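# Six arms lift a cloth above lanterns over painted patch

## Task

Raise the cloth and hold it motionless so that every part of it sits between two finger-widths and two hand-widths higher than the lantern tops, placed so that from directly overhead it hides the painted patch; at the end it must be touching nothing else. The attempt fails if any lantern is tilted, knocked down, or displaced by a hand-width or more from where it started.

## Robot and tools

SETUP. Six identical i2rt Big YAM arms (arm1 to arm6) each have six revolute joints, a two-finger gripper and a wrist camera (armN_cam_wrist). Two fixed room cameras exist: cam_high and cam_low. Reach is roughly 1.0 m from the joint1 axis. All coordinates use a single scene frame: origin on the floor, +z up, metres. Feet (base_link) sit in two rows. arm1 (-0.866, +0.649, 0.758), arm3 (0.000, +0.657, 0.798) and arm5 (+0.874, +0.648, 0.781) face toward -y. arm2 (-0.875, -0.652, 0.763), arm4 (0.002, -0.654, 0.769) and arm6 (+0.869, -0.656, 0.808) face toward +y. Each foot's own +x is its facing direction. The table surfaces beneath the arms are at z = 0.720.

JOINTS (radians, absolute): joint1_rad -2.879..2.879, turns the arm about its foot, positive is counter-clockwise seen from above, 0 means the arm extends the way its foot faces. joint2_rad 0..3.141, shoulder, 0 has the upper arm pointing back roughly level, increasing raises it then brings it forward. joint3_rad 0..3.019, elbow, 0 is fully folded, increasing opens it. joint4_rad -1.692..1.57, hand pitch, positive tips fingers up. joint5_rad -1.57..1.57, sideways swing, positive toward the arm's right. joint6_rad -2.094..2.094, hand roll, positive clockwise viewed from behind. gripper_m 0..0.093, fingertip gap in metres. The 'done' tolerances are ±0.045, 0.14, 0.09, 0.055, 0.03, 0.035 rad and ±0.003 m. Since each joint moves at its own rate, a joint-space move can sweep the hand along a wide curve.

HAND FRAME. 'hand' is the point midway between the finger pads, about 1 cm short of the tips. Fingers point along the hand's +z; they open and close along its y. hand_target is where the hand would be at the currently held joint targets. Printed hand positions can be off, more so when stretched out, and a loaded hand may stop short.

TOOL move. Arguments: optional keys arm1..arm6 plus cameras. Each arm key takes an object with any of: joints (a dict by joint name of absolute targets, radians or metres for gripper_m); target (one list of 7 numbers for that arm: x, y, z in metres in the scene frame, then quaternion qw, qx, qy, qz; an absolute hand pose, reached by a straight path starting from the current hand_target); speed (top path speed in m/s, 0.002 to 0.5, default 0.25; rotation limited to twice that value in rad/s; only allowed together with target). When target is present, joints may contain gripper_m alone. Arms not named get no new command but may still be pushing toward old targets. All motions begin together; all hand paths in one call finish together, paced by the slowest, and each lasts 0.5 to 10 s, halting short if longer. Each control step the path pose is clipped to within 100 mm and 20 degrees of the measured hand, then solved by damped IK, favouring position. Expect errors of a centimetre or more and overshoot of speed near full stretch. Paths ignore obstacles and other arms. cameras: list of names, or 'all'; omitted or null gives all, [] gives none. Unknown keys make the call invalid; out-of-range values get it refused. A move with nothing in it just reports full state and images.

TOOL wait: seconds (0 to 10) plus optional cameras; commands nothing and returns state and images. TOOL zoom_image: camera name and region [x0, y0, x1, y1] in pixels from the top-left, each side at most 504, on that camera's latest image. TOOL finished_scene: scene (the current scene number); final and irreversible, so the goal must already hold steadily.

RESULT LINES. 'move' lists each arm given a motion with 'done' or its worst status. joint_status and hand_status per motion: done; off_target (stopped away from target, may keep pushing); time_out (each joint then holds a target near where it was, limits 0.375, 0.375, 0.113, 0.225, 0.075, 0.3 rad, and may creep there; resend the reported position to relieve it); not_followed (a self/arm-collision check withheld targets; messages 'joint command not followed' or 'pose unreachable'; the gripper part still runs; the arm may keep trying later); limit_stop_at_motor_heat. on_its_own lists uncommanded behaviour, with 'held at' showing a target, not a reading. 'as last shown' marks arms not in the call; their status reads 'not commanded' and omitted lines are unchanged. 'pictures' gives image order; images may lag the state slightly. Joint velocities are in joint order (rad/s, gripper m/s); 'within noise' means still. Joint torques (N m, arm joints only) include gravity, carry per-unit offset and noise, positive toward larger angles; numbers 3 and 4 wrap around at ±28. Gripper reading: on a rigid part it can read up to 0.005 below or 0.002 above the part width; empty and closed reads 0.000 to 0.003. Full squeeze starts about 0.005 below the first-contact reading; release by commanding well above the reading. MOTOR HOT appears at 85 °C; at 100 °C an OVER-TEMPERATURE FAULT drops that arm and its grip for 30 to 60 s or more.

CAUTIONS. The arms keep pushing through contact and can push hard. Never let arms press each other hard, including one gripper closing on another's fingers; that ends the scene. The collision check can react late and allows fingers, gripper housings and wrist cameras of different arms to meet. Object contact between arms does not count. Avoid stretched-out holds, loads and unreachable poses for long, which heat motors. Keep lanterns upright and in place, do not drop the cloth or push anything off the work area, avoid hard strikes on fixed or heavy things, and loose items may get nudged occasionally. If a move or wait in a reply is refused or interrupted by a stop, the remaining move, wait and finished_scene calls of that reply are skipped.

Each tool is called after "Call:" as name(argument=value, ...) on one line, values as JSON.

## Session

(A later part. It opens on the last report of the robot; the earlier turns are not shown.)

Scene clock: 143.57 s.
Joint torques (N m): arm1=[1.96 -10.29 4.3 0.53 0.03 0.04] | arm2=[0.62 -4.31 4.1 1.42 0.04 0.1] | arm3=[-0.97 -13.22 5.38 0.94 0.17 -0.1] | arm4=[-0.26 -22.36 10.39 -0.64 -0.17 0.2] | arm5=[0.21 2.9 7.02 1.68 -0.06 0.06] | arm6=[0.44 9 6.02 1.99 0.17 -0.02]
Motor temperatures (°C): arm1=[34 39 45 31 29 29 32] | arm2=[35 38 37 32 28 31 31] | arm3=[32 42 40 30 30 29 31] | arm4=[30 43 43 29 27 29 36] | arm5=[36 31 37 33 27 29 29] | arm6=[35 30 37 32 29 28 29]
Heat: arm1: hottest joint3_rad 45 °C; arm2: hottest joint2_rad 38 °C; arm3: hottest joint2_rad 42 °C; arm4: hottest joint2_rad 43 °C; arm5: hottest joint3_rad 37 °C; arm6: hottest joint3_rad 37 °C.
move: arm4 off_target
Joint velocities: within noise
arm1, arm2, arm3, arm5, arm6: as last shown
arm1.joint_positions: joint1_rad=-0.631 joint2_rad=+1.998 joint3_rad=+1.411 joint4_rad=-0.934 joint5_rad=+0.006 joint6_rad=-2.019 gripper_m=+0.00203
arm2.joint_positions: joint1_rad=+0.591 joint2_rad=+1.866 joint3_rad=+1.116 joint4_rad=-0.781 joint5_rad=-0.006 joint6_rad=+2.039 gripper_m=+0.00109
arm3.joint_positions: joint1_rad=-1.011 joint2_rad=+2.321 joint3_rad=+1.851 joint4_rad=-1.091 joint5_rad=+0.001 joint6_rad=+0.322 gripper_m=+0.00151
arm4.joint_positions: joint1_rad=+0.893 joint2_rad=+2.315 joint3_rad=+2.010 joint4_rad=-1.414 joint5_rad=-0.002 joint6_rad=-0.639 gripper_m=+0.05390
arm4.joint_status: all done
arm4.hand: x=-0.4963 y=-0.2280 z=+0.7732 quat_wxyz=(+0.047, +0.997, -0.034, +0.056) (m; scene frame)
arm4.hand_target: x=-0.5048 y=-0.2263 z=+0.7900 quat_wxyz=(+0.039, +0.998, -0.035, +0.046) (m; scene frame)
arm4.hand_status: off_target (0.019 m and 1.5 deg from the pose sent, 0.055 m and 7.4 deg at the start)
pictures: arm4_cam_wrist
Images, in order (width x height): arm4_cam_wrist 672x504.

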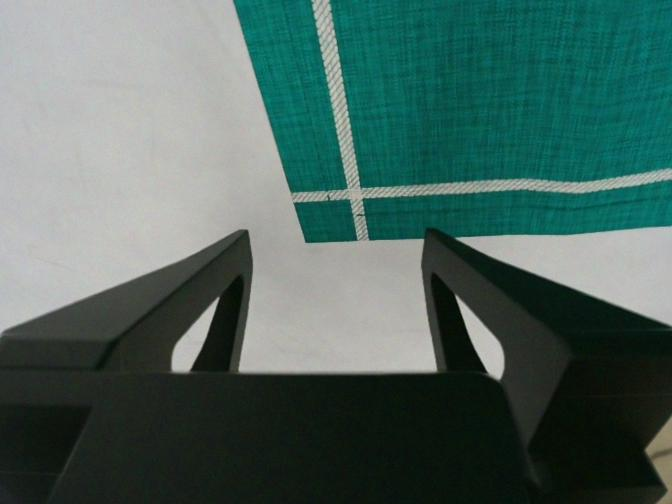

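Call:
move(arm4={"target":[-0.514,-0.216,0.775,0.0385,0.998,-0.0349,0.046],"speed":0.2}, cameras=[])

Call:
move(arm4={"target":[-0.509,-0.220,0.652,0.0385,0.998,-0.0349,0.046],"speed":0.15}, cameras=["arm4_cam_wrist"])

Call:
move(arm4={"joints":{"gripper_m":0.0}}, cameras=["arm4_cam_wrist"])

Scene clock: 154.00 s.
Joint torques (N m): arm1=[1.85 -10.29 4.33 0.53 0.02 0.04] | arm2=[0.62 -4.31 4.1 1.4 0.04 0.11] | arm3=[-0.79 -13.33 5.42 0.9 0.19 -0.09] | arm4=[-0.38 -20.37 12.68 -0.61 -0.15 0.18] | arm5=[0.21 3.02 7.01 1.68 -0.07 0.06] | arm6=[0.32 9.11 6.08 1.95 0.17 -0.02]
Motor temperatures (°C): arm1=[34 39 45 31 29 29 32] | arm2=[35 37 36 32 28 31 31] | arm3=[32 42 40 30 30 29 31] | arm4=[30 45 42 29 27 29 35] | arm5=[36 31 38 33 27 29 29] | arm6=[35 30 37 32 29 28 29]
Heat: arm1: hottest joint3_rad 45 °C; arm2: hottest joint2_rad 37 °C; arm3: hottest joint2_rad 42 °C; arm4: hottest joint2_rad 45 °C; arm5: hottest joint3_rad 38 °C; arm6: hottest joint3_rad 37 °C.
move: arm4 off_target
Joint velocities: within noise
arm1, arm2, arm3: as last shown
arm4.joint_positions: joint1_rad=+0.893 joint2_rad=+2.339 joint3_rad=+2.044 joint4_rad=-1.418 joint5_rad=-0.002 joint6_rad=-0.639 gripper_m=+0.05390
arm4.joint_status: not commanded
arm4.hand: x=-0.5024 y=-0.2227 z=+0.7692 quat_wxyz=(+0.045, +0.997, -0.034, +0.054) (m; scene frame)
arm4.hand_target: x=-0.5136 y=-0.2165 z=+0.7752 quat_wxyz=(+0.038, +0.998, -0.035, +0.045) (m; scene frame)
arm4.hand_status: off_target (0.015 m and 1.2 deg from the pose sent, 0.021 m and 1.5 deg at the start)
arm5.joint_positions: joint1_rad=-0.271 joint2_rad=+0.516 joint3_rad=+1.358 joint4_rad=-1.604 joint5_rad=-0.152 joint6_rad=-0.003 gripper_m=+0.09396
arm5.joint_status: not commanded
arm5.hand: x=+0.8650 y=+0.4912 z=+1.2737 quat_wxyz=(-0.301, -0.695, -0.596, +0.266) (m; scene frame)
arm5.hand_target: x=+0.8654 y=+0.4930 z=+1.2825 quat_wxyz=(-0.307, -0.691, -0.594, +0.275) (m; scene frame)
arm5.hand_status: not commanded
arm6.joint_positions: joint1_rad=-0.115 joint2_rad=+0.252 joint3_rad=+1.449 joint4_rad=-1.594 joint5_rad=+0.294 joint6_rad=+0.251 gripper_m=+0.09396
arm6.joint_status: not commanded
arm6.hand: x=+0.9247 y=-0.6281 z=+1.3615 quat_wxyz=(-0.452, +0.397, -0.727, -0.331) (m; scene frame)
arm6.hand_target: x=+0.9241 y=-0.6331 z=+1.3656 quat_wxyz=(-0.456, +0.394, -0.723, -0.337) (m; scene frame)
arm6.hand_status: not commanded
pictures: none
No camera images: "cameras" was empty.

Scene clock: 155.47 s.
Joint torques (N m): arm1=[1.85 -10.29 4.31 0.47 0.01 0.03] | arm2=[0.62 -4.37 4.08 1.43 0.04 0.11] | arm3=[-1.26 -13.16 5.39 0.81 0.19 -0.09] | arm4=[-0.38 -13.8 4.79 1.11 -0.37 0.13] | arm5=[0.21 2.84 7.02 1.68 -0.06 0.06] | arm6=[0.32 9.05 6.05 1.94 0.18 -0.02]
Motor temperatures (°C): arm1=[34 39 45 31 29 29 32] | arm2=[35 37 36 32 28 31 31] | arm3=[32 42 40 30 30 29 31] | arm4=[30 45 42 29 27 29 35] | arm5=[36 31 38 33 27 29 29] | arm6=[35 30 37 32 29 28 29]
Heat: arm1: hottest joint3_rad 45 °C; arm2: hottest joint2_rad 37 °C; arm3: hottest joint2_rad 42 °C; arm4: hottest joint2_rad 45 °C; arm5: hottest joint3_rad 38 °C; arm6: hottest joint3_rad 37 °C.
move: arm4 off_target
Joint velocities: within noise
arm1, arm2, arm3, arm5, arm6: as last shown
arm4.joint_positions: joint1_rad=+0.893 joint2_rad=+2.336 joint3_rad=+1.995 joint4_rad=-1.226 joint5_rad=+0.005 joint6_rad=-0.635 gripper_m=+0.05390
arm4.joint_status: not commanded
arm4.hand: x=-0.5244 y=-0.2024 z=+0.7510 quat_wxyz=(-0.003, +0.999, -0.036, -0.001) (m; scene frame)
arm4.hand_target: x=-0.5025 y=-0.2253 z=+0.6612 quat_wxyz=(+0.038, +0.998, -0.035, +0.046) (m; scene frame)
arm4.hand_status: off_target (0.102 m and 7.2 deg from the pose sent, 0.117 m and 1.2 deg at the start; pose on its path clipped on 18 of 44 steps)
pictures: arm4_cam_wrist
Images, in order (width x height): arm4_cam_wrist 672x504.

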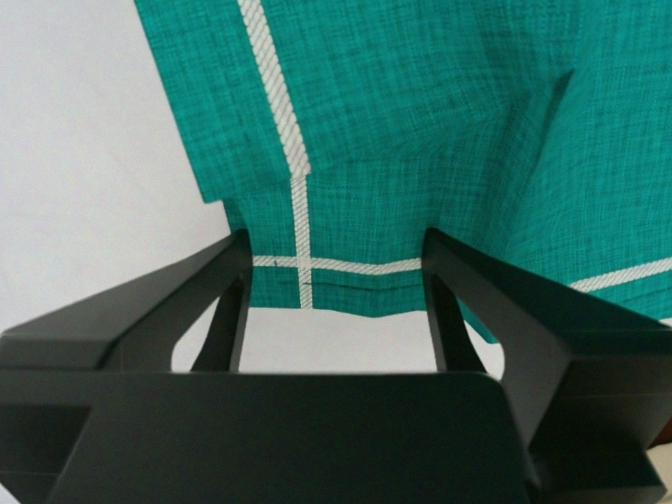

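Scene clock: 156.20 s.
Joint torques (N m): arm1=[1.79 -10.23 4.31 0.5 0.01 0.05] | arm2=[0.67 -4.31 4.08 1.42 0.04 0.1] | arm3=[-1.03 -13.1 5.33 0.85 0.18 -0.09] | arm4=[-0.15 -13.68 4.82 0.49 -0.21 0.14] | arm5=[0.15 2.9 7.04 1.68 -0.07 0.06] | arm6=[0.38 9.05 6.01 1.94 0.16 -0.01]
Motor temperatures (°C): arm1=[34 39 45 31 29 29 32] | arm2=[35 37 35 32 28 31 31] | arm3=[32 42 40 30 30 29 31] | arm4=[30 45 42 29 27 29 35] | arm5=[36 31 38 33 27 29 29] | arm6=[35 30 37 32 29 28 29]
Heat: arm1: hottest joint3_rad 45 °C; arm2: hottest joint2_rad 37 °C; arm3: hottest joint2_rad 42 °C; arm4: hottest joint2_rad 45 °C; arm5: hottest joint3_rad 38 °C; arm6: hottest joint3_rad 37 °C.
move: arm4 done
Joint velocities: within noise
arm1, arm2, arm3, arm5, arm6: as last shown
arm4.joint_positions: joint1_rad=+0.892 joint2_rad=+2.336 joint3_rad=+1.995 joint4_rad=-1.207 joint5_rad=-0.001 joint6_rad=-0.635 gripper_m=+0.00223
arm4.joint_status: all done
arm4.hand: x=-0.5279 y=-0.1996 z=+0.7510 quat_wxyz=(-0.007, +0.999, -0.037, -0.010) (m; scene frame)
arm4.hand_target: x=-0.5024 y=-0.2252 z=+0.6612 quat_wxyz=(+0.038, +0.998, -0.035, +0.046) (m; scene frame)
arm4.hand_status: not commanded
pictures: arm4_cam_wrist
Images, in order (width x height): arm4_cam_wrist 672x504.

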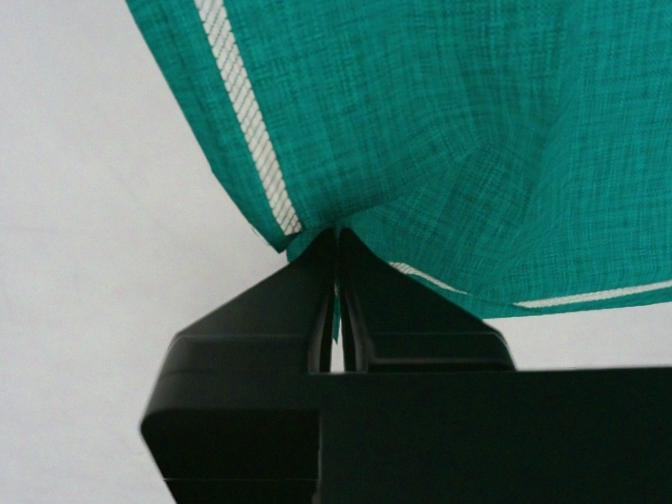

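Call:
move(arm1={"target":[-1.205,0.200,1.225,-0.065,0.087,0.988,-0.107],"speed":0.15}, arm2={"target":[-1.150,-0.258,1.215,-0.064,-0.056,0.990,0.107],"speed":0.15}, arm3={"target":[-0.572,0.320,1.225,0.071,0.980,0.103,-0.159],"speed":0.15}, arm4={"target":[-0.522,-0.210,1.240,-0.108,0.984,-0.034,-0.136],"speed":0.15}, cameras=["arm1_cam_wrist","arm2_cam_wrist","arm3_cam_wrist","arm4_cam_wrist","cam_high","cam_low"])

Scene clock: 178.47 s.
Joint torques (N m): arm1=[-0.15 -17.2 13.3 0.65 0.1 -0.04] | arm2=[1.32 -12.22 17.06 0.32 -0.18 0.12] | arm3=[-1.08 -18.02 12.46 0.27 0.14 -0.09] | arm4=[0.03 -18.55 12.98 0.43 -0.15 0.17] | arm5=[0.21 2.9 7.02 1.69 -0.07 0.06] | arm6=[0.5 9.11 6 1.95 0.17 -0.02]
Motor temperatures (°C): arm1=[34 38 44 31 29 29 32] | arm2=[35 37 35 32 28 31 31] | arm3=[32 42 40 30 30 29 31] | arm4=[30 42 42 29 27 29 36] | arm5=[36 31 38 33 27 29 29] | arm6=[35 31 37 32 29 28 29]
Heat: arm1: hottest joint3_rad 44 °C; arm2: hottest joint2_rad 37 °C; arm3: hottest joint2_rad 42 °C; arm4: hottest joint2_rad 42 °C; arm5: hottest joint3_rad 38 °C; arm6: hottest joint3_rad 37 °C.
move: arm1 off_target; arm2 off_target; arm3 off_target; arm4 off_target
Joint velocities: within noise
arm1.joint_positions: joint1_rad=-0.617 joint2_rad=+1.677 joint3_rad=+2.160 joint4_rad=-1.679 joint5_rad=+0.002 joint6_rad=-2.025 gripper_m=+0.00190
arm1.joint_status: not commanded
arm1.hand: x=-1.1966 y=+0.1943 z=+1.2001 quat_wxyz=(+0.092, -0.083, -0.980, +0.158) (m; scene frame)
arm1.hand_target: x=-1.2041 y=+0.2009 z=+1.2239 quat_wxyz=(+0.107, -0.087, -0.975, +0.177) (m; scene frame)
arm1.hand_status: off_target (0.027 m and 6.6 deg from the pose sent, 0.484 m and 12.1 deg at the start; a joint's target at an end of its range on 46 of 143 steps)
arm2.joint_positions: joint1_rad=+0.593 joint2_rad=+1.465 joint3_rad=+1.870 joint4_rad=-1.679 joint5_rad=+0.001 joint6_rad=+2.048 gripper_m=+0.00098
arm2.joint_status: not commanded
arm2.hand: x=-1.1416 y=-0.2561 z=+1.1854 quat_wxyz=(+0.069, +0.055, -0.988, -0.125) (m; scene frame)
arm2.hand_target: x=-1.1489 y=-0.2592 z=+1.2138 quat_wxyz=(+0.088, +0.056, -0.984, -0.147) (m; scene frame)
arm2.hand_status: off_target (0.031 m and 2.1 deg from the pose sent, 0.492 m and 12.7 deg at the start; a joint's target at an end of its range on 36 of 143 steps)
arm3.joint_positions: joint1_rad=-1.006 joint2_rad=+1.961 joint3_rad=+2.482 joint4_rad=-1.665 joint5_rad=+0.001 joint6_rad=+0.322 gripper_m=+0.00139
arm3.joint_status: not commanded
arm3.hand: x=-0.5683 y=+0.3187 z=+1.2185 quat_wxyz=(-0.088, -0.971, -0.105, +0.193) (m; scene frame)
arm3.hand_target: x=-0.5714 y=+0.3203 z=+1.2243 quat_wxyz=(-0.088, -0.971, -0.102, +0.197) (m; scene frame)
arm3.hand_status: off_target (0.008 m and 4.5 deg from the pose sent, 0.486 m and 19.4 deg at the start; a joint's target at an end of its range on 36 of 143 steps)
arm4.joint_positions: joint1_rad=+0.892 joint2_rad=+2.040 joint3_rad=+2.675 joint4_rad=-1.666 joint5_rad=+0.004 joint6_rad=-0.635 gripper_m=+0.00202
arm4.joint_status: not commanded
arm4.hand: x=-0.5188 y=-0.2054 z=+1.2212 quat_wxyz=(-0.167, +0.963, -0.036, -0.208) (m; scene frame)
arm4.hand_target: x=-0.5210 y=-0.2107 z=+1.2389 quat_wxyz=(-0.177, +0.958, -0.033, -0.223) (m; scene frame)
arm4.hand_status: off_target (0.020 m and 11.0 deg from the pose sent, 0.489 m and 18.6 deg at the start; a joint's target at an end of its range on 56 of 143 steps)
arm5, arm6: as last shown
pictures: arm1_cam_wrist, arm2_cam_wrist, arm3_cam_wrist, arm4_cam_wrist, cam_high, cam_low
Images, in order (width x height): arm1_cam_wrist 672x504, arm2_cam_wrist 672x504, arm3_cam_wrist 672x504, arm4_cam_wrist 672x504, cam_high 672x504, cam_low 672x504.

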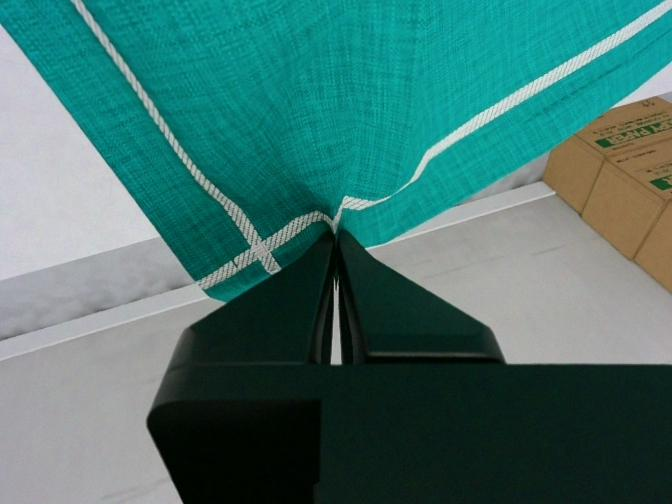

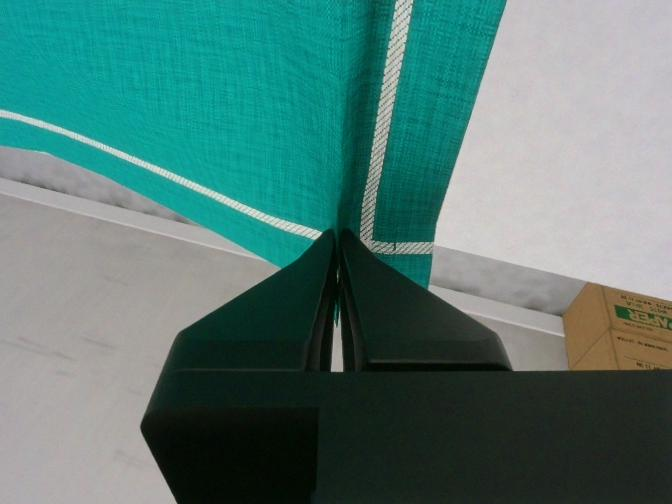

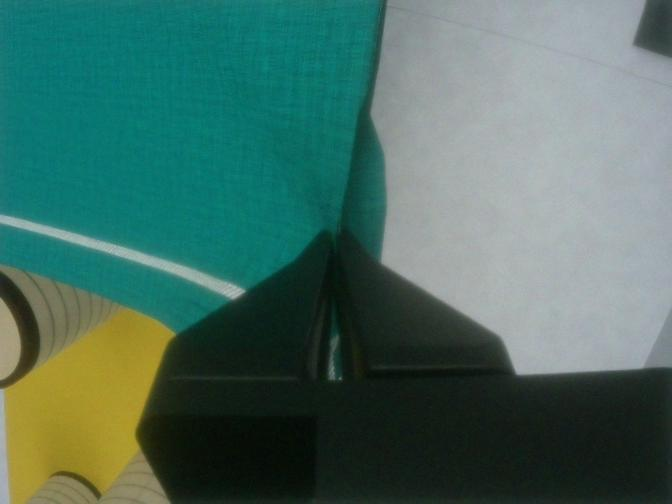

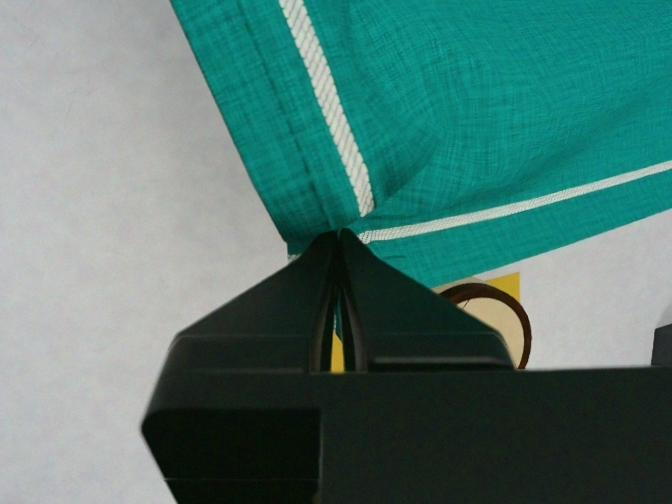

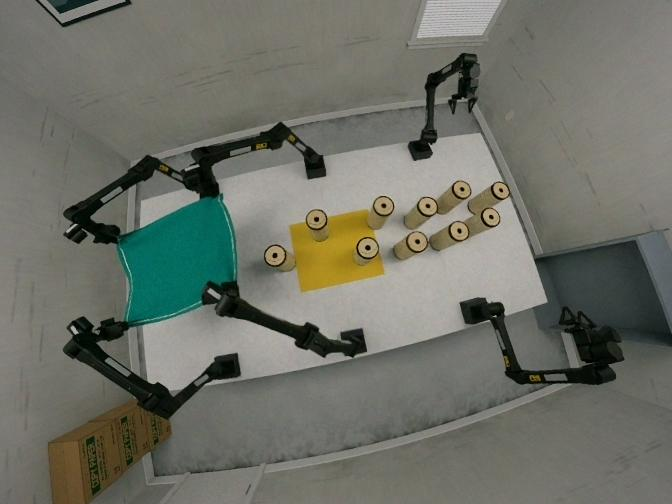

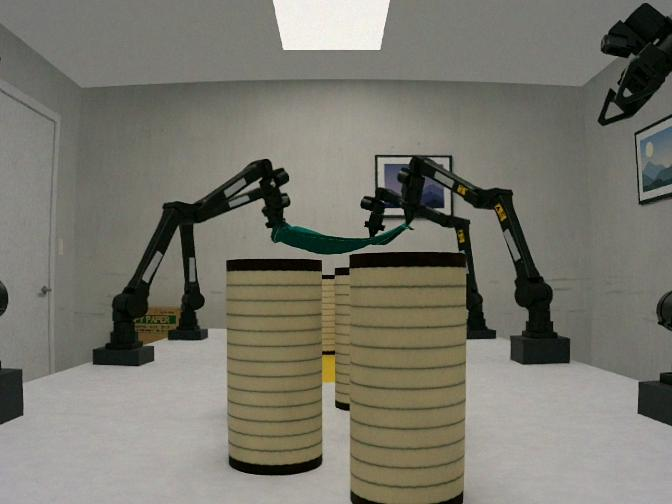

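Call:
move(arm1={"target":[-0.297,0.260,1.195,0.219,0.118,0.962,-0.115],"speed":0.14}, arm2={"target":[-0.297,-0.268,1.183,0.207,-0.017,0.969,0.134],"speed":0.14}, arm3={"target":[0.352,0.276,1.190,0.107,0.981,0.147,0.064],"speed":0.14}, arm4={"target":[0.347,-0.288,1.200,-0.1045,0.982,-0.138,0.068],"speed":0.14}, cameras=["arm1_cam_wrist","arm2_cam_wrist","arm3_cam_wrist","arm4_cam_wrist","cam_high","cam_low"])

Call:
zoom_image(camera="cam_high", region=[230, 140, 460, 320])

Call:
zoom_image(camera="cam_low", region=[170, 150, 490, 310])

Scene clock: 214.13 s.
Joint torques (N m): arm1=[3.31 -21.19 13.45 0.32 -0.16 0.16] | arm2=[-1.85 -20.25 17.03 0.09 0.38 -0.14] | arm3=[2.37 -12.69 12.64 0.16 -0.51 -0.04] | arm4=[-3.66 -12.4 13.22 -0.18 0.44 0.09] | arm5=[0.09 2.9 7.02 1.69 -0.07 0.06] | arm6=[0.56 9 6.05 1.91 0.17 -0.02]
Motor temperatures (°C): arm1=[34 38 47 31 29 29 32] | arm2=[35 38 43 32 28 31 32] | arm3=[32 42 43 30 30 29 32] | arm4=[30 42 46 29 27 29 37] | arm5=[36 31 38 33 27 29 29] | arm6=[35 31 37 32 29 28 29]
Heat: arm1: hottest joint3_rad 47 °C; arm2: hottest joint3_rad 43 °C; arm3: hottest joint3_rad 43 °C; arm4: hottest joint3_rad 46 °C; arm5: hottest joint3_rad 38 °C; arm6: hottest joint3_rad 37 °C.
move: arm1 off_target; arm2 off_target; arm3 off_target; arm4 off_target
Joint velocities: within noise
arm1.joint_positions: joint1_rad=+0.958 joint2_rad=+2.038 joint3_rad=+2.603 joint4_rad=-1.653 joint5_rad=+0.021 joint6_rad=-0.362 gripper_m=+0.00190
arm1.joint_status: not commanded
arm1.hand: x=-0.3091 y=+0.2442 z=+1.1854 quat_wxyz=(-0.211, -0.127, -0.962, +0.120) (m; scene frame)
arm1.hand_target: x=-0.2978 y=+0.2603 z=+1.1948 quat_wxyz=(-0.220, -0.118, -0.961, +0.115) (m; scene frame)
arm1.hand_status: off_target (0.022 m and 1.5 deg from the pose sent, 0.902 m and 36.4 deg at the start; a joint's target at an end of its range on 111 of 242 steps)
arm2.joint_positions: joint1_rad=-0.964 joint2_rad=+2.012 joint3_rad=+2.479 joint4_rad=-1.572 joint5_rad=-0.027 joint6_rad=+0.561 gripper_m=+0.00095
arm2.joint_status: not commanded
arm2.hand: x=-0.3066 y=-0.2523 z=+1.1616 quat_wxyz=(-0.191, +0.024, -0.972, -0.135) (m; scene frame)
arm2.hand_target: x=-0.2982 y=-0.2683 z=+1.1825 quat_wxyz=(-0.208, +0.017, -0.969, -0.135) (m; scene frame)
arm2.hand_status: off_target (0.028 m and 2.0 deg from the pose sent, 0.845 m and 32.1 deg at the start; a joint's target at an end of its range on 93 of 242 steps)
arm3.joint_positions: joint1_rad=+0.738 joint2_rad=+1.571 joint3_rad=+1.872 joint4_rad=-1.643 joint5_rad=+0.032 joint6_rad=+2.014 gripper_m=+0.00136
arm3.joint_status: not commanded
arm3.hand: x=+0.3295 y=+0.2662 z=+1.1789 quat_wxyz=(-0.105, -0.985, -0.131, -0.048) (m; scene frame)
arm3.hand_target: x=+0.3510 y=+0.2767 z=+1.1898 quat_wxyz=(-0.107, -0.981, -0.147, -0.064) (m; scene frame)
arm3.hand_status: off_target (0.027 m and 2.7 deg from the pose sent, 0.922 m and 30.1 deg at the start; a joint's target at an end of its range on 83 of 242 steps)
arm4.joint_positions: joint1_rad=-0.690 joint2_rad=+1.532 joint3_rad=+1.904 joint4_rad=-1.662 joint5_rad=-0.026 joint6_rad=-2.036 gripper_m=+0.00200
arm4.joint_status: not commanded
arm4.hand: x=+0.3292 y=-0.2761 z=+1.1805 quat_wxyz=(-0.123, +0.982, -0.124, +0.066) (m; scene frame)
arm4.hand_target: x=+0.3458 y=-0.2887 z=+1.1992 quat_wxyz=(-0.130, +0.978, -0.138, +0.085) (m; scene frame)
arm4.hand_status: off_target (0.029 m and 2.7 deg from the pose sent, 0.870 m and 34.7 deg at the start; a joint's target at an end of its range on 158 of 242 steps)
arm5, arm6: as last shown
pictures: arm1_cam_wrist, arm2_cam_wrist, arm3_cam_wrist, arm4_cam_wrist, cam_high, cam_low
Images, in order (width x height): arm1_cam_wrist 672x504, arm2_cam_wrist 672x504, arm3_cam_wrist 672x504, arm4_cam_wrist 672x504, cam_high 672x504, cam_low 672x504.

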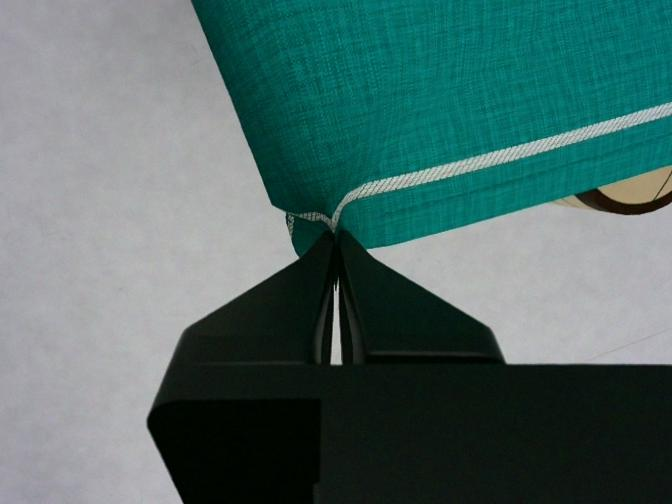

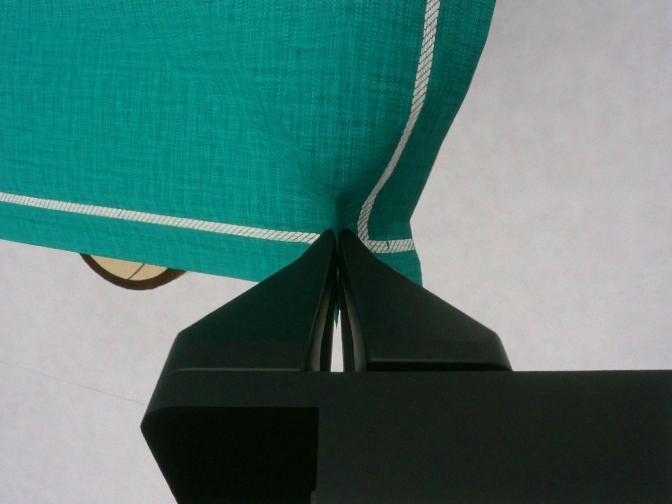

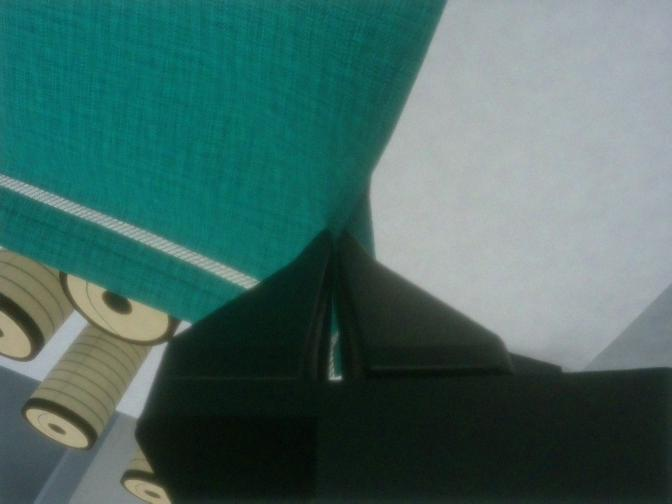

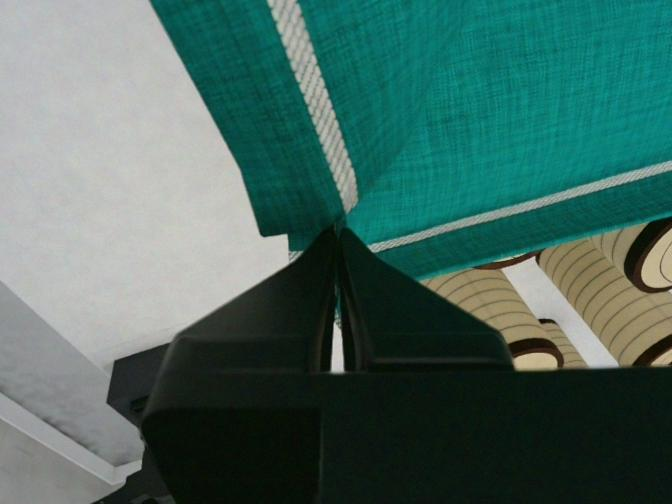

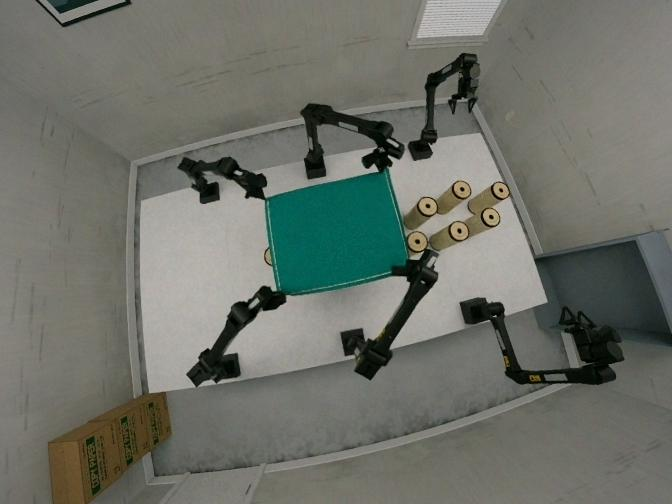

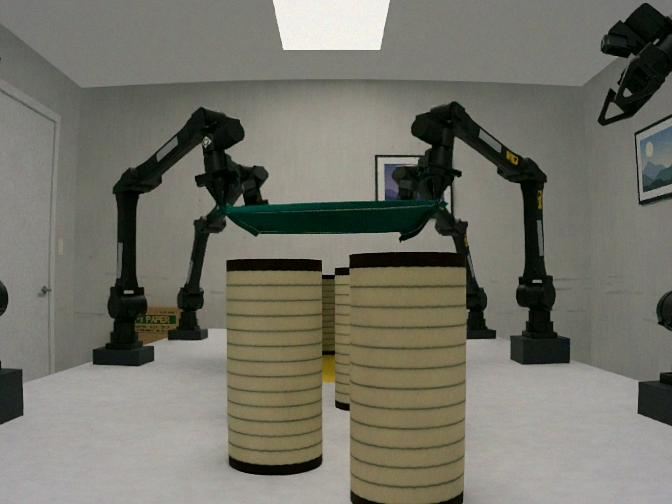

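Scaled by 2.191.

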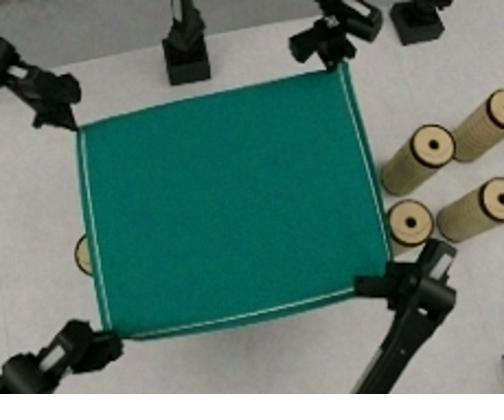

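Scaled by 1.575.

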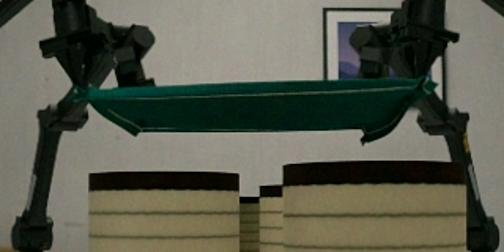

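Call:
move(arm1={"target":[-0.292,0.264,1.176,0.219,0.118,0.962,-0.115],"speed":0.06}, arm2={"target":[-0.294,-0.286,1.172,0.207,-0.017,0.969,0.134],"speed":0.06}, arm3={"target":[0.352,0.278,1.174,0.107,0.981,0.147,0.064],"speed":0.06}, arm4={"target":[0.347,-0.300,1.192,-0.1045,0.982,-0.138,0.068],"speed":0.06}, cameras=["cam_high","cam_low"])

Call:
zoom_image(camera="cam_high", region=[230, 140, 460, 320])

Call:
zoom_image(camera="cam_low", region=[170, 150, 490, 310])

Scene clock: 231.07 s.
Joint torques (N m): arm1=[3.72 -25.47 9.7 0.88 -0.19 0.14] | arm2=[-2.26 -24.47 10.7 1.03 0.33 -0.15] | arm3=[2.67 -14.27 8.7 0.59 -0.5 -0.05] | arm4=[-3.72 -13.57 10.09 -0.17 0.3 0.1] | arm5=[0.15 3.02 7.02 1.69 -0.08 0.06] | arm6=[0.38 9 6.08 1.95 0.18 -0.02]
Motor temperatures (°C): arm1=[34 39 47 31 29 29 32] | arm2=[34 39 42 32 29 31 32] | arm3=[32 41 45 30 31 29 32] | arm4=[30 40 45 29 28 29 37] | arm5=[36 31 38 33 27 29 29] | arm6=[35 31 37 32 29 28 29]
Heat: arm1: hottest joint3_rad 47 °C; arm2: hottest joint3_rad 42 °C; arm3: hottest joint3_rad 45 °C; arm4: hottest joint3_rad 45 °C; arm5: hottest joint3_rad 38 °C; arm6: hottest joint3_rad 37 °C.
move: arm1 off_target; arm2 off_target; arm3 off_target; arm4 off_target
Joint velocities: within noise
arm1.joint_positions: joint1_rad=+0.959 joint2_rad=+2.038 joint3_rad=+2.508 joint4_rad=-1.583 joint5_rad=+0.026 joint6_rad=-0.355 gripper_m=+0.00190
arm1.joint_status: not commanded
arm1.hand: x=-0.2988 y=+0.2368 z=+1.1509 quat_wxyz=(-0.199, -0.131, -0.964, +0.115) (m; scene frame)
arm1.hand_target: x=-0.2928 y=+0.2636 z=+1.1756 quat_wxyz=(-0.219, -0.118, -0.962, +0.115) (m; scene frame)
arm1.hand_status: off_target (0.038 m and 2.8 deg from the pose sent, 0.028 m and 1.5 deg at the start)
arm2.joint_positions: joint1_rad=-0.985 joint2_rad=+2.006 joint3_rad=+2.430 joint4_rad=-1.535 joint5_rad=-0.038 joint6_rad=+0.537 gripper_m=+0.00095
arm2.joint_status: not commanded
arm2.hand: x=-0.2962 y=-0.2609 z=+1.1480 quat_wxyz=(-0.189, +0.027, -0.972, -0.134) (m; scene frame)
arm2.hand_target: x=-0.2945 y=-0.2854 z=+1.1716 quat_wxyz=(-0.207, +0.017, -0.969, -0.134) (m; scene frame)
arm2.hand_status: off_target (0.035 m and 2.4 deg from the pose sent, 0.037 m and 2.0 deg at the start)
arm3.joint_positions: joint1_rad=+0.738 joint2_rad=+1.571 joint3_rad=+1.856 joint4_rad=-1.604 joint5_rad=+0.032 joint6_rad=+2.016 gripper_m=+0.00136
arm3.joint_status: not commanded
arm3.hand: x=+0.3343 y=+0.2606 z=+1.1743 quat_wxyz=(-0.114, -0.984, -0.129, -0.054) (m; scene frame)
arm3.hand_target: x=+0.3512 y=+0.2779 z=+1.1741 quat_wxyz=(-0.107, -0.981, -0.147, -0.064) (m; scene frame)
arm3.hand_status: off_target (0.025 m and 2.5 deg from the pose sent, 0.026 m and 2.7 deg at the start)
arm4.joint_positions: joint1_rad=-0.706 joint2_rad=+1.532 joint3_rad=+1.904 joint4_rad=-1.662 joint5_rad=-0.026 joint6_rad=-2.053 gripper_m=+0.00200
arm4.joint_status: not commanded
arm4.hand: x=+0.3354 y=-0.2815 z=+1.1804 quat_wxyz=(-0.122, +0.982, -0.123, +0.068) (m; scene frame)
arm4.hand_target: x=+0.3461 y=-0.2998 z=+1.1914 quat_wxyz=(-0.121, +0.980, -0.138, +0.080) (m; scene frame)
arm4.hand_status: off_target (0.025 m and 2.6 deg from the pose sent, 0.032 m and 2.7 deg at the start; a joint's target at an end of its range on 35 of 35 steps)
arm5, arm6: as last shown
pictures: cam_high, cam_low
Images, in order (width x height): cam_high 672x504, cam_low 672x504.

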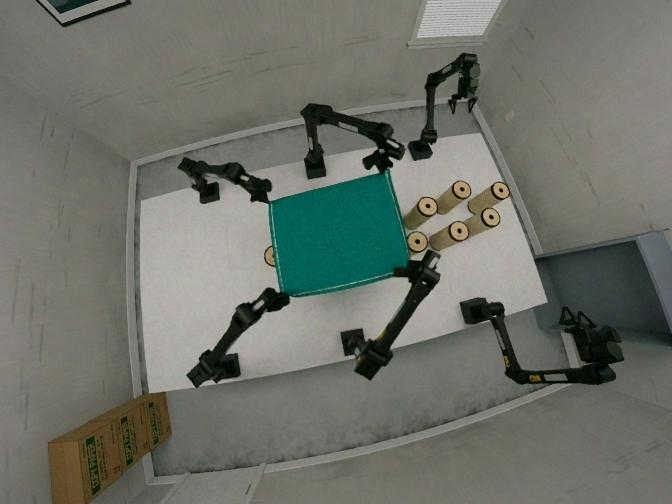

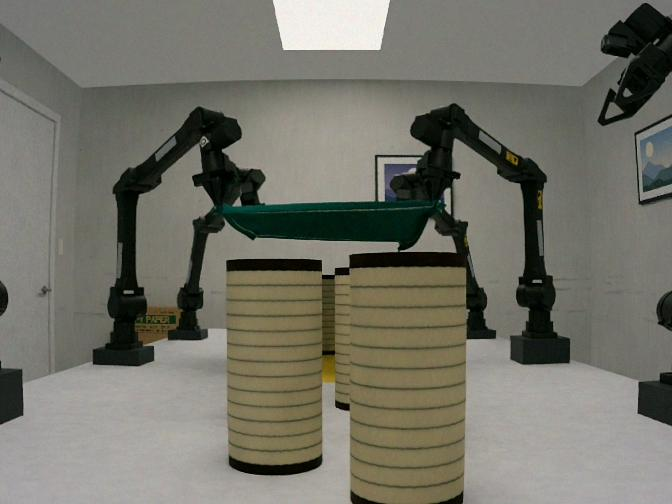

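Scaled by 2.191.

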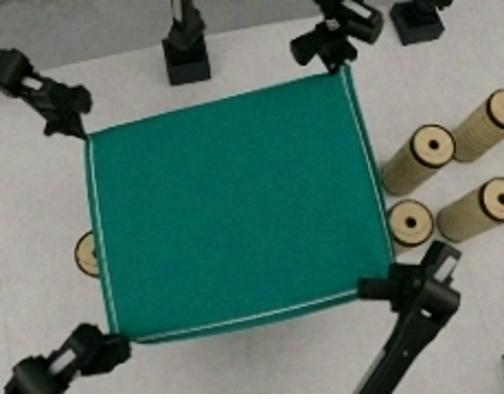

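Scaled by 1.575.

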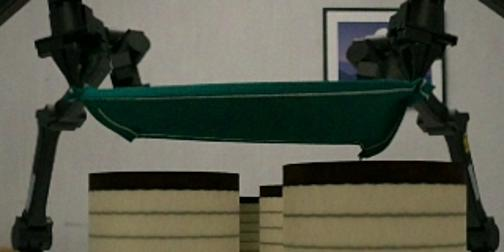

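Call:
move(arm1={"target":[-0.295,0.298,1.192,0.219,0.118,0.962,-0.115],"speed":0.06}, cameras=["arm1_cam_wrist","cam_high","cam_low"])

Call:
zoom_image(camera="cam_high", region=[230, 140, 460, 320])

Call:
zoom_image(camera="cam_low", region=[170, 150, 490, 310])

Scene clock: 240.27 s.
Joint torques (N m): arm1=[5.01 -25.52 9.63 0.43 -0.48 0.14] | arm2=[-2.32 -24.59 10.71 0.77 0.61 -0.13] | arm3=[2.61 -14.39 8.79 0.47 -0.49 -0.05] | arm4=[-3.72 -13.57 10.1 -0.17 0.4 0.09] | arm5=[0.21 2.78 7.01 1.72 -0.07 0.06] | arm6=[0.44 8.94 6.05 1.88 0.18 -0.01]
Motor temperatures (°C): arm1=[34 40 47 31 29 29 33] | arm2=[34 39 41 32 29 31 32] | arm3=[32 40 45 30 31 29 32] | arm4=[30 40 45 29 28 29 37] | arm5=[36 31 38 33 27 29 29] | arm6=[35 31 37 32 29 28 29]
Heat: arm1: hottest joint3_rad 47 °C; arm2: hottest joint3_rad 41 °C; arm3: hottest joint3_rad 45 °C; arm4: hottest joint3_rad 45 °C; arm5: hottest joint3_rad 38 °C; arm6: hottest joint3_rad 37 °C.
move: arm1 off_target
Joint velocities: within noise
arm1.joint_positions: joint1_rad=+0.986 joint2_rad=+1.991 joint3_rad=+2.465 joint4_rad=-1.580 joint5_rad=+0.055 joint6_rad=-0.314 gripper_m=+0.00189
arm1.joint_status: not commanded
arm1.hand: x=-0.3026 y=+0.2562 z=+1.1643 quat_wxyz=(-0.200, -0.141, -0.962, +0.122) (m; scene frame)
arm1.hand_target: x=-0.2962 y=+0.2964 z=+1.1914 quat_wxyz=(-0.219, -0.118, -0.962, +0.115) (m; scene frame)
arm1.hand_status: off_target (0.051 m and 3.5 deg from the pose sent, 0.074 m and 2.8 deg at the start)
arm2.joint_positions: joint1_rad=-0.985 joint2_rad=+2.005 joint3_rad=+2.430 joint4_rad=-1.529 joint5_rad=-0.046 joint6_rad=+0.536 gripper_m=+0.00095
arm2.joint_status: not commanded
arm2.hand: x=-0.2961 y=-0.2591 z=+1.1493 quat_wxyz=(-0.190, +0.028, -0.972, -0.139) (m; scene frame)
arm2.hand_target: x=-0.2945 y=-0.2854 z=+1.1717 quat_wxyz=(-0.207, +0.017, -0.969, -0.134) (m; scene frame)
arm2.hand_status: not commanded
arm3, arm4, arm5, arm6: as last shown
arm3.joint_positions: joint1_rad=+0.739 joint2_rad=+1.571 joint3_rad=+1.856 joint4_rad=-1.604 joint5_rad=+0.031 joint6_rad=+2.016 gripper_m=+0.00136
arm3.hand: x=+0.3349 y=+0.2611 z=+1.1743 quat_wxyz=(-0.114, -0.983, -0.130, -0.055) (m; scene frame)
arm4.joint_positions: joint1_rad=-0.706 joint2_rad=+1.532 joint3_rad=+1.904 joint4_rad=-1.662 joint5_rad=-0.030 joint6_rad=-2.054 gripper_m=+0.00200
arm4.hand: x=+0.3350 y=-0.2811 z=+1.1805 quat_wxyz=(-0.123, +0.983, -0.123, +0.067) (m; scene frame)
pictures: arm1_cam_wrist, cam_high, cam_low
Images, in order (width x height): arm1_cam_wrist 672x504, cam_high 672x504, cam_low 672x504.

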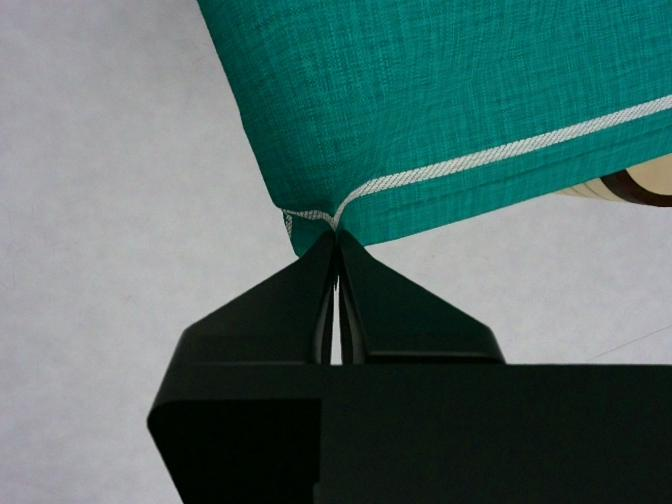

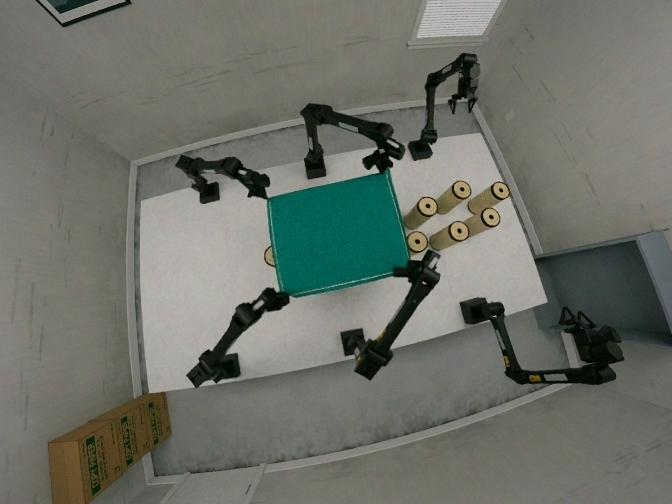

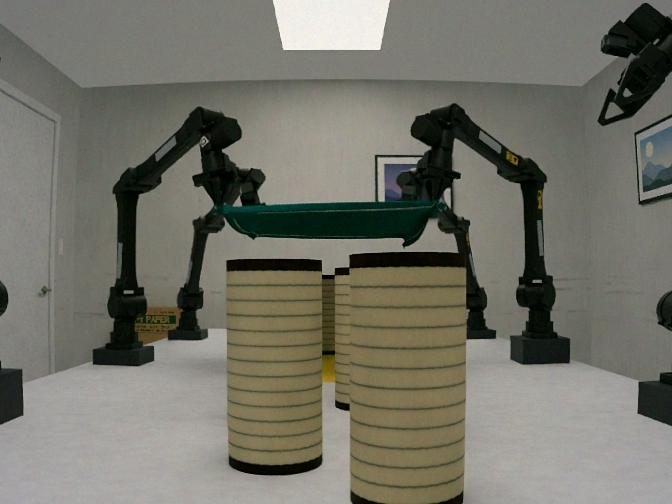

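Scaled by 2.191.

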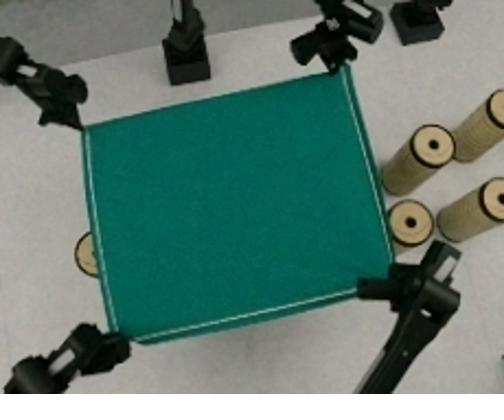

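Scaled by 1.575.

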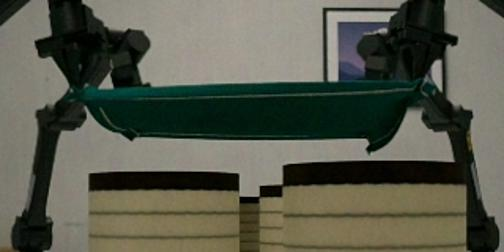

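Call:
finished_scene(scene=2)

The scene is finished: the task was done.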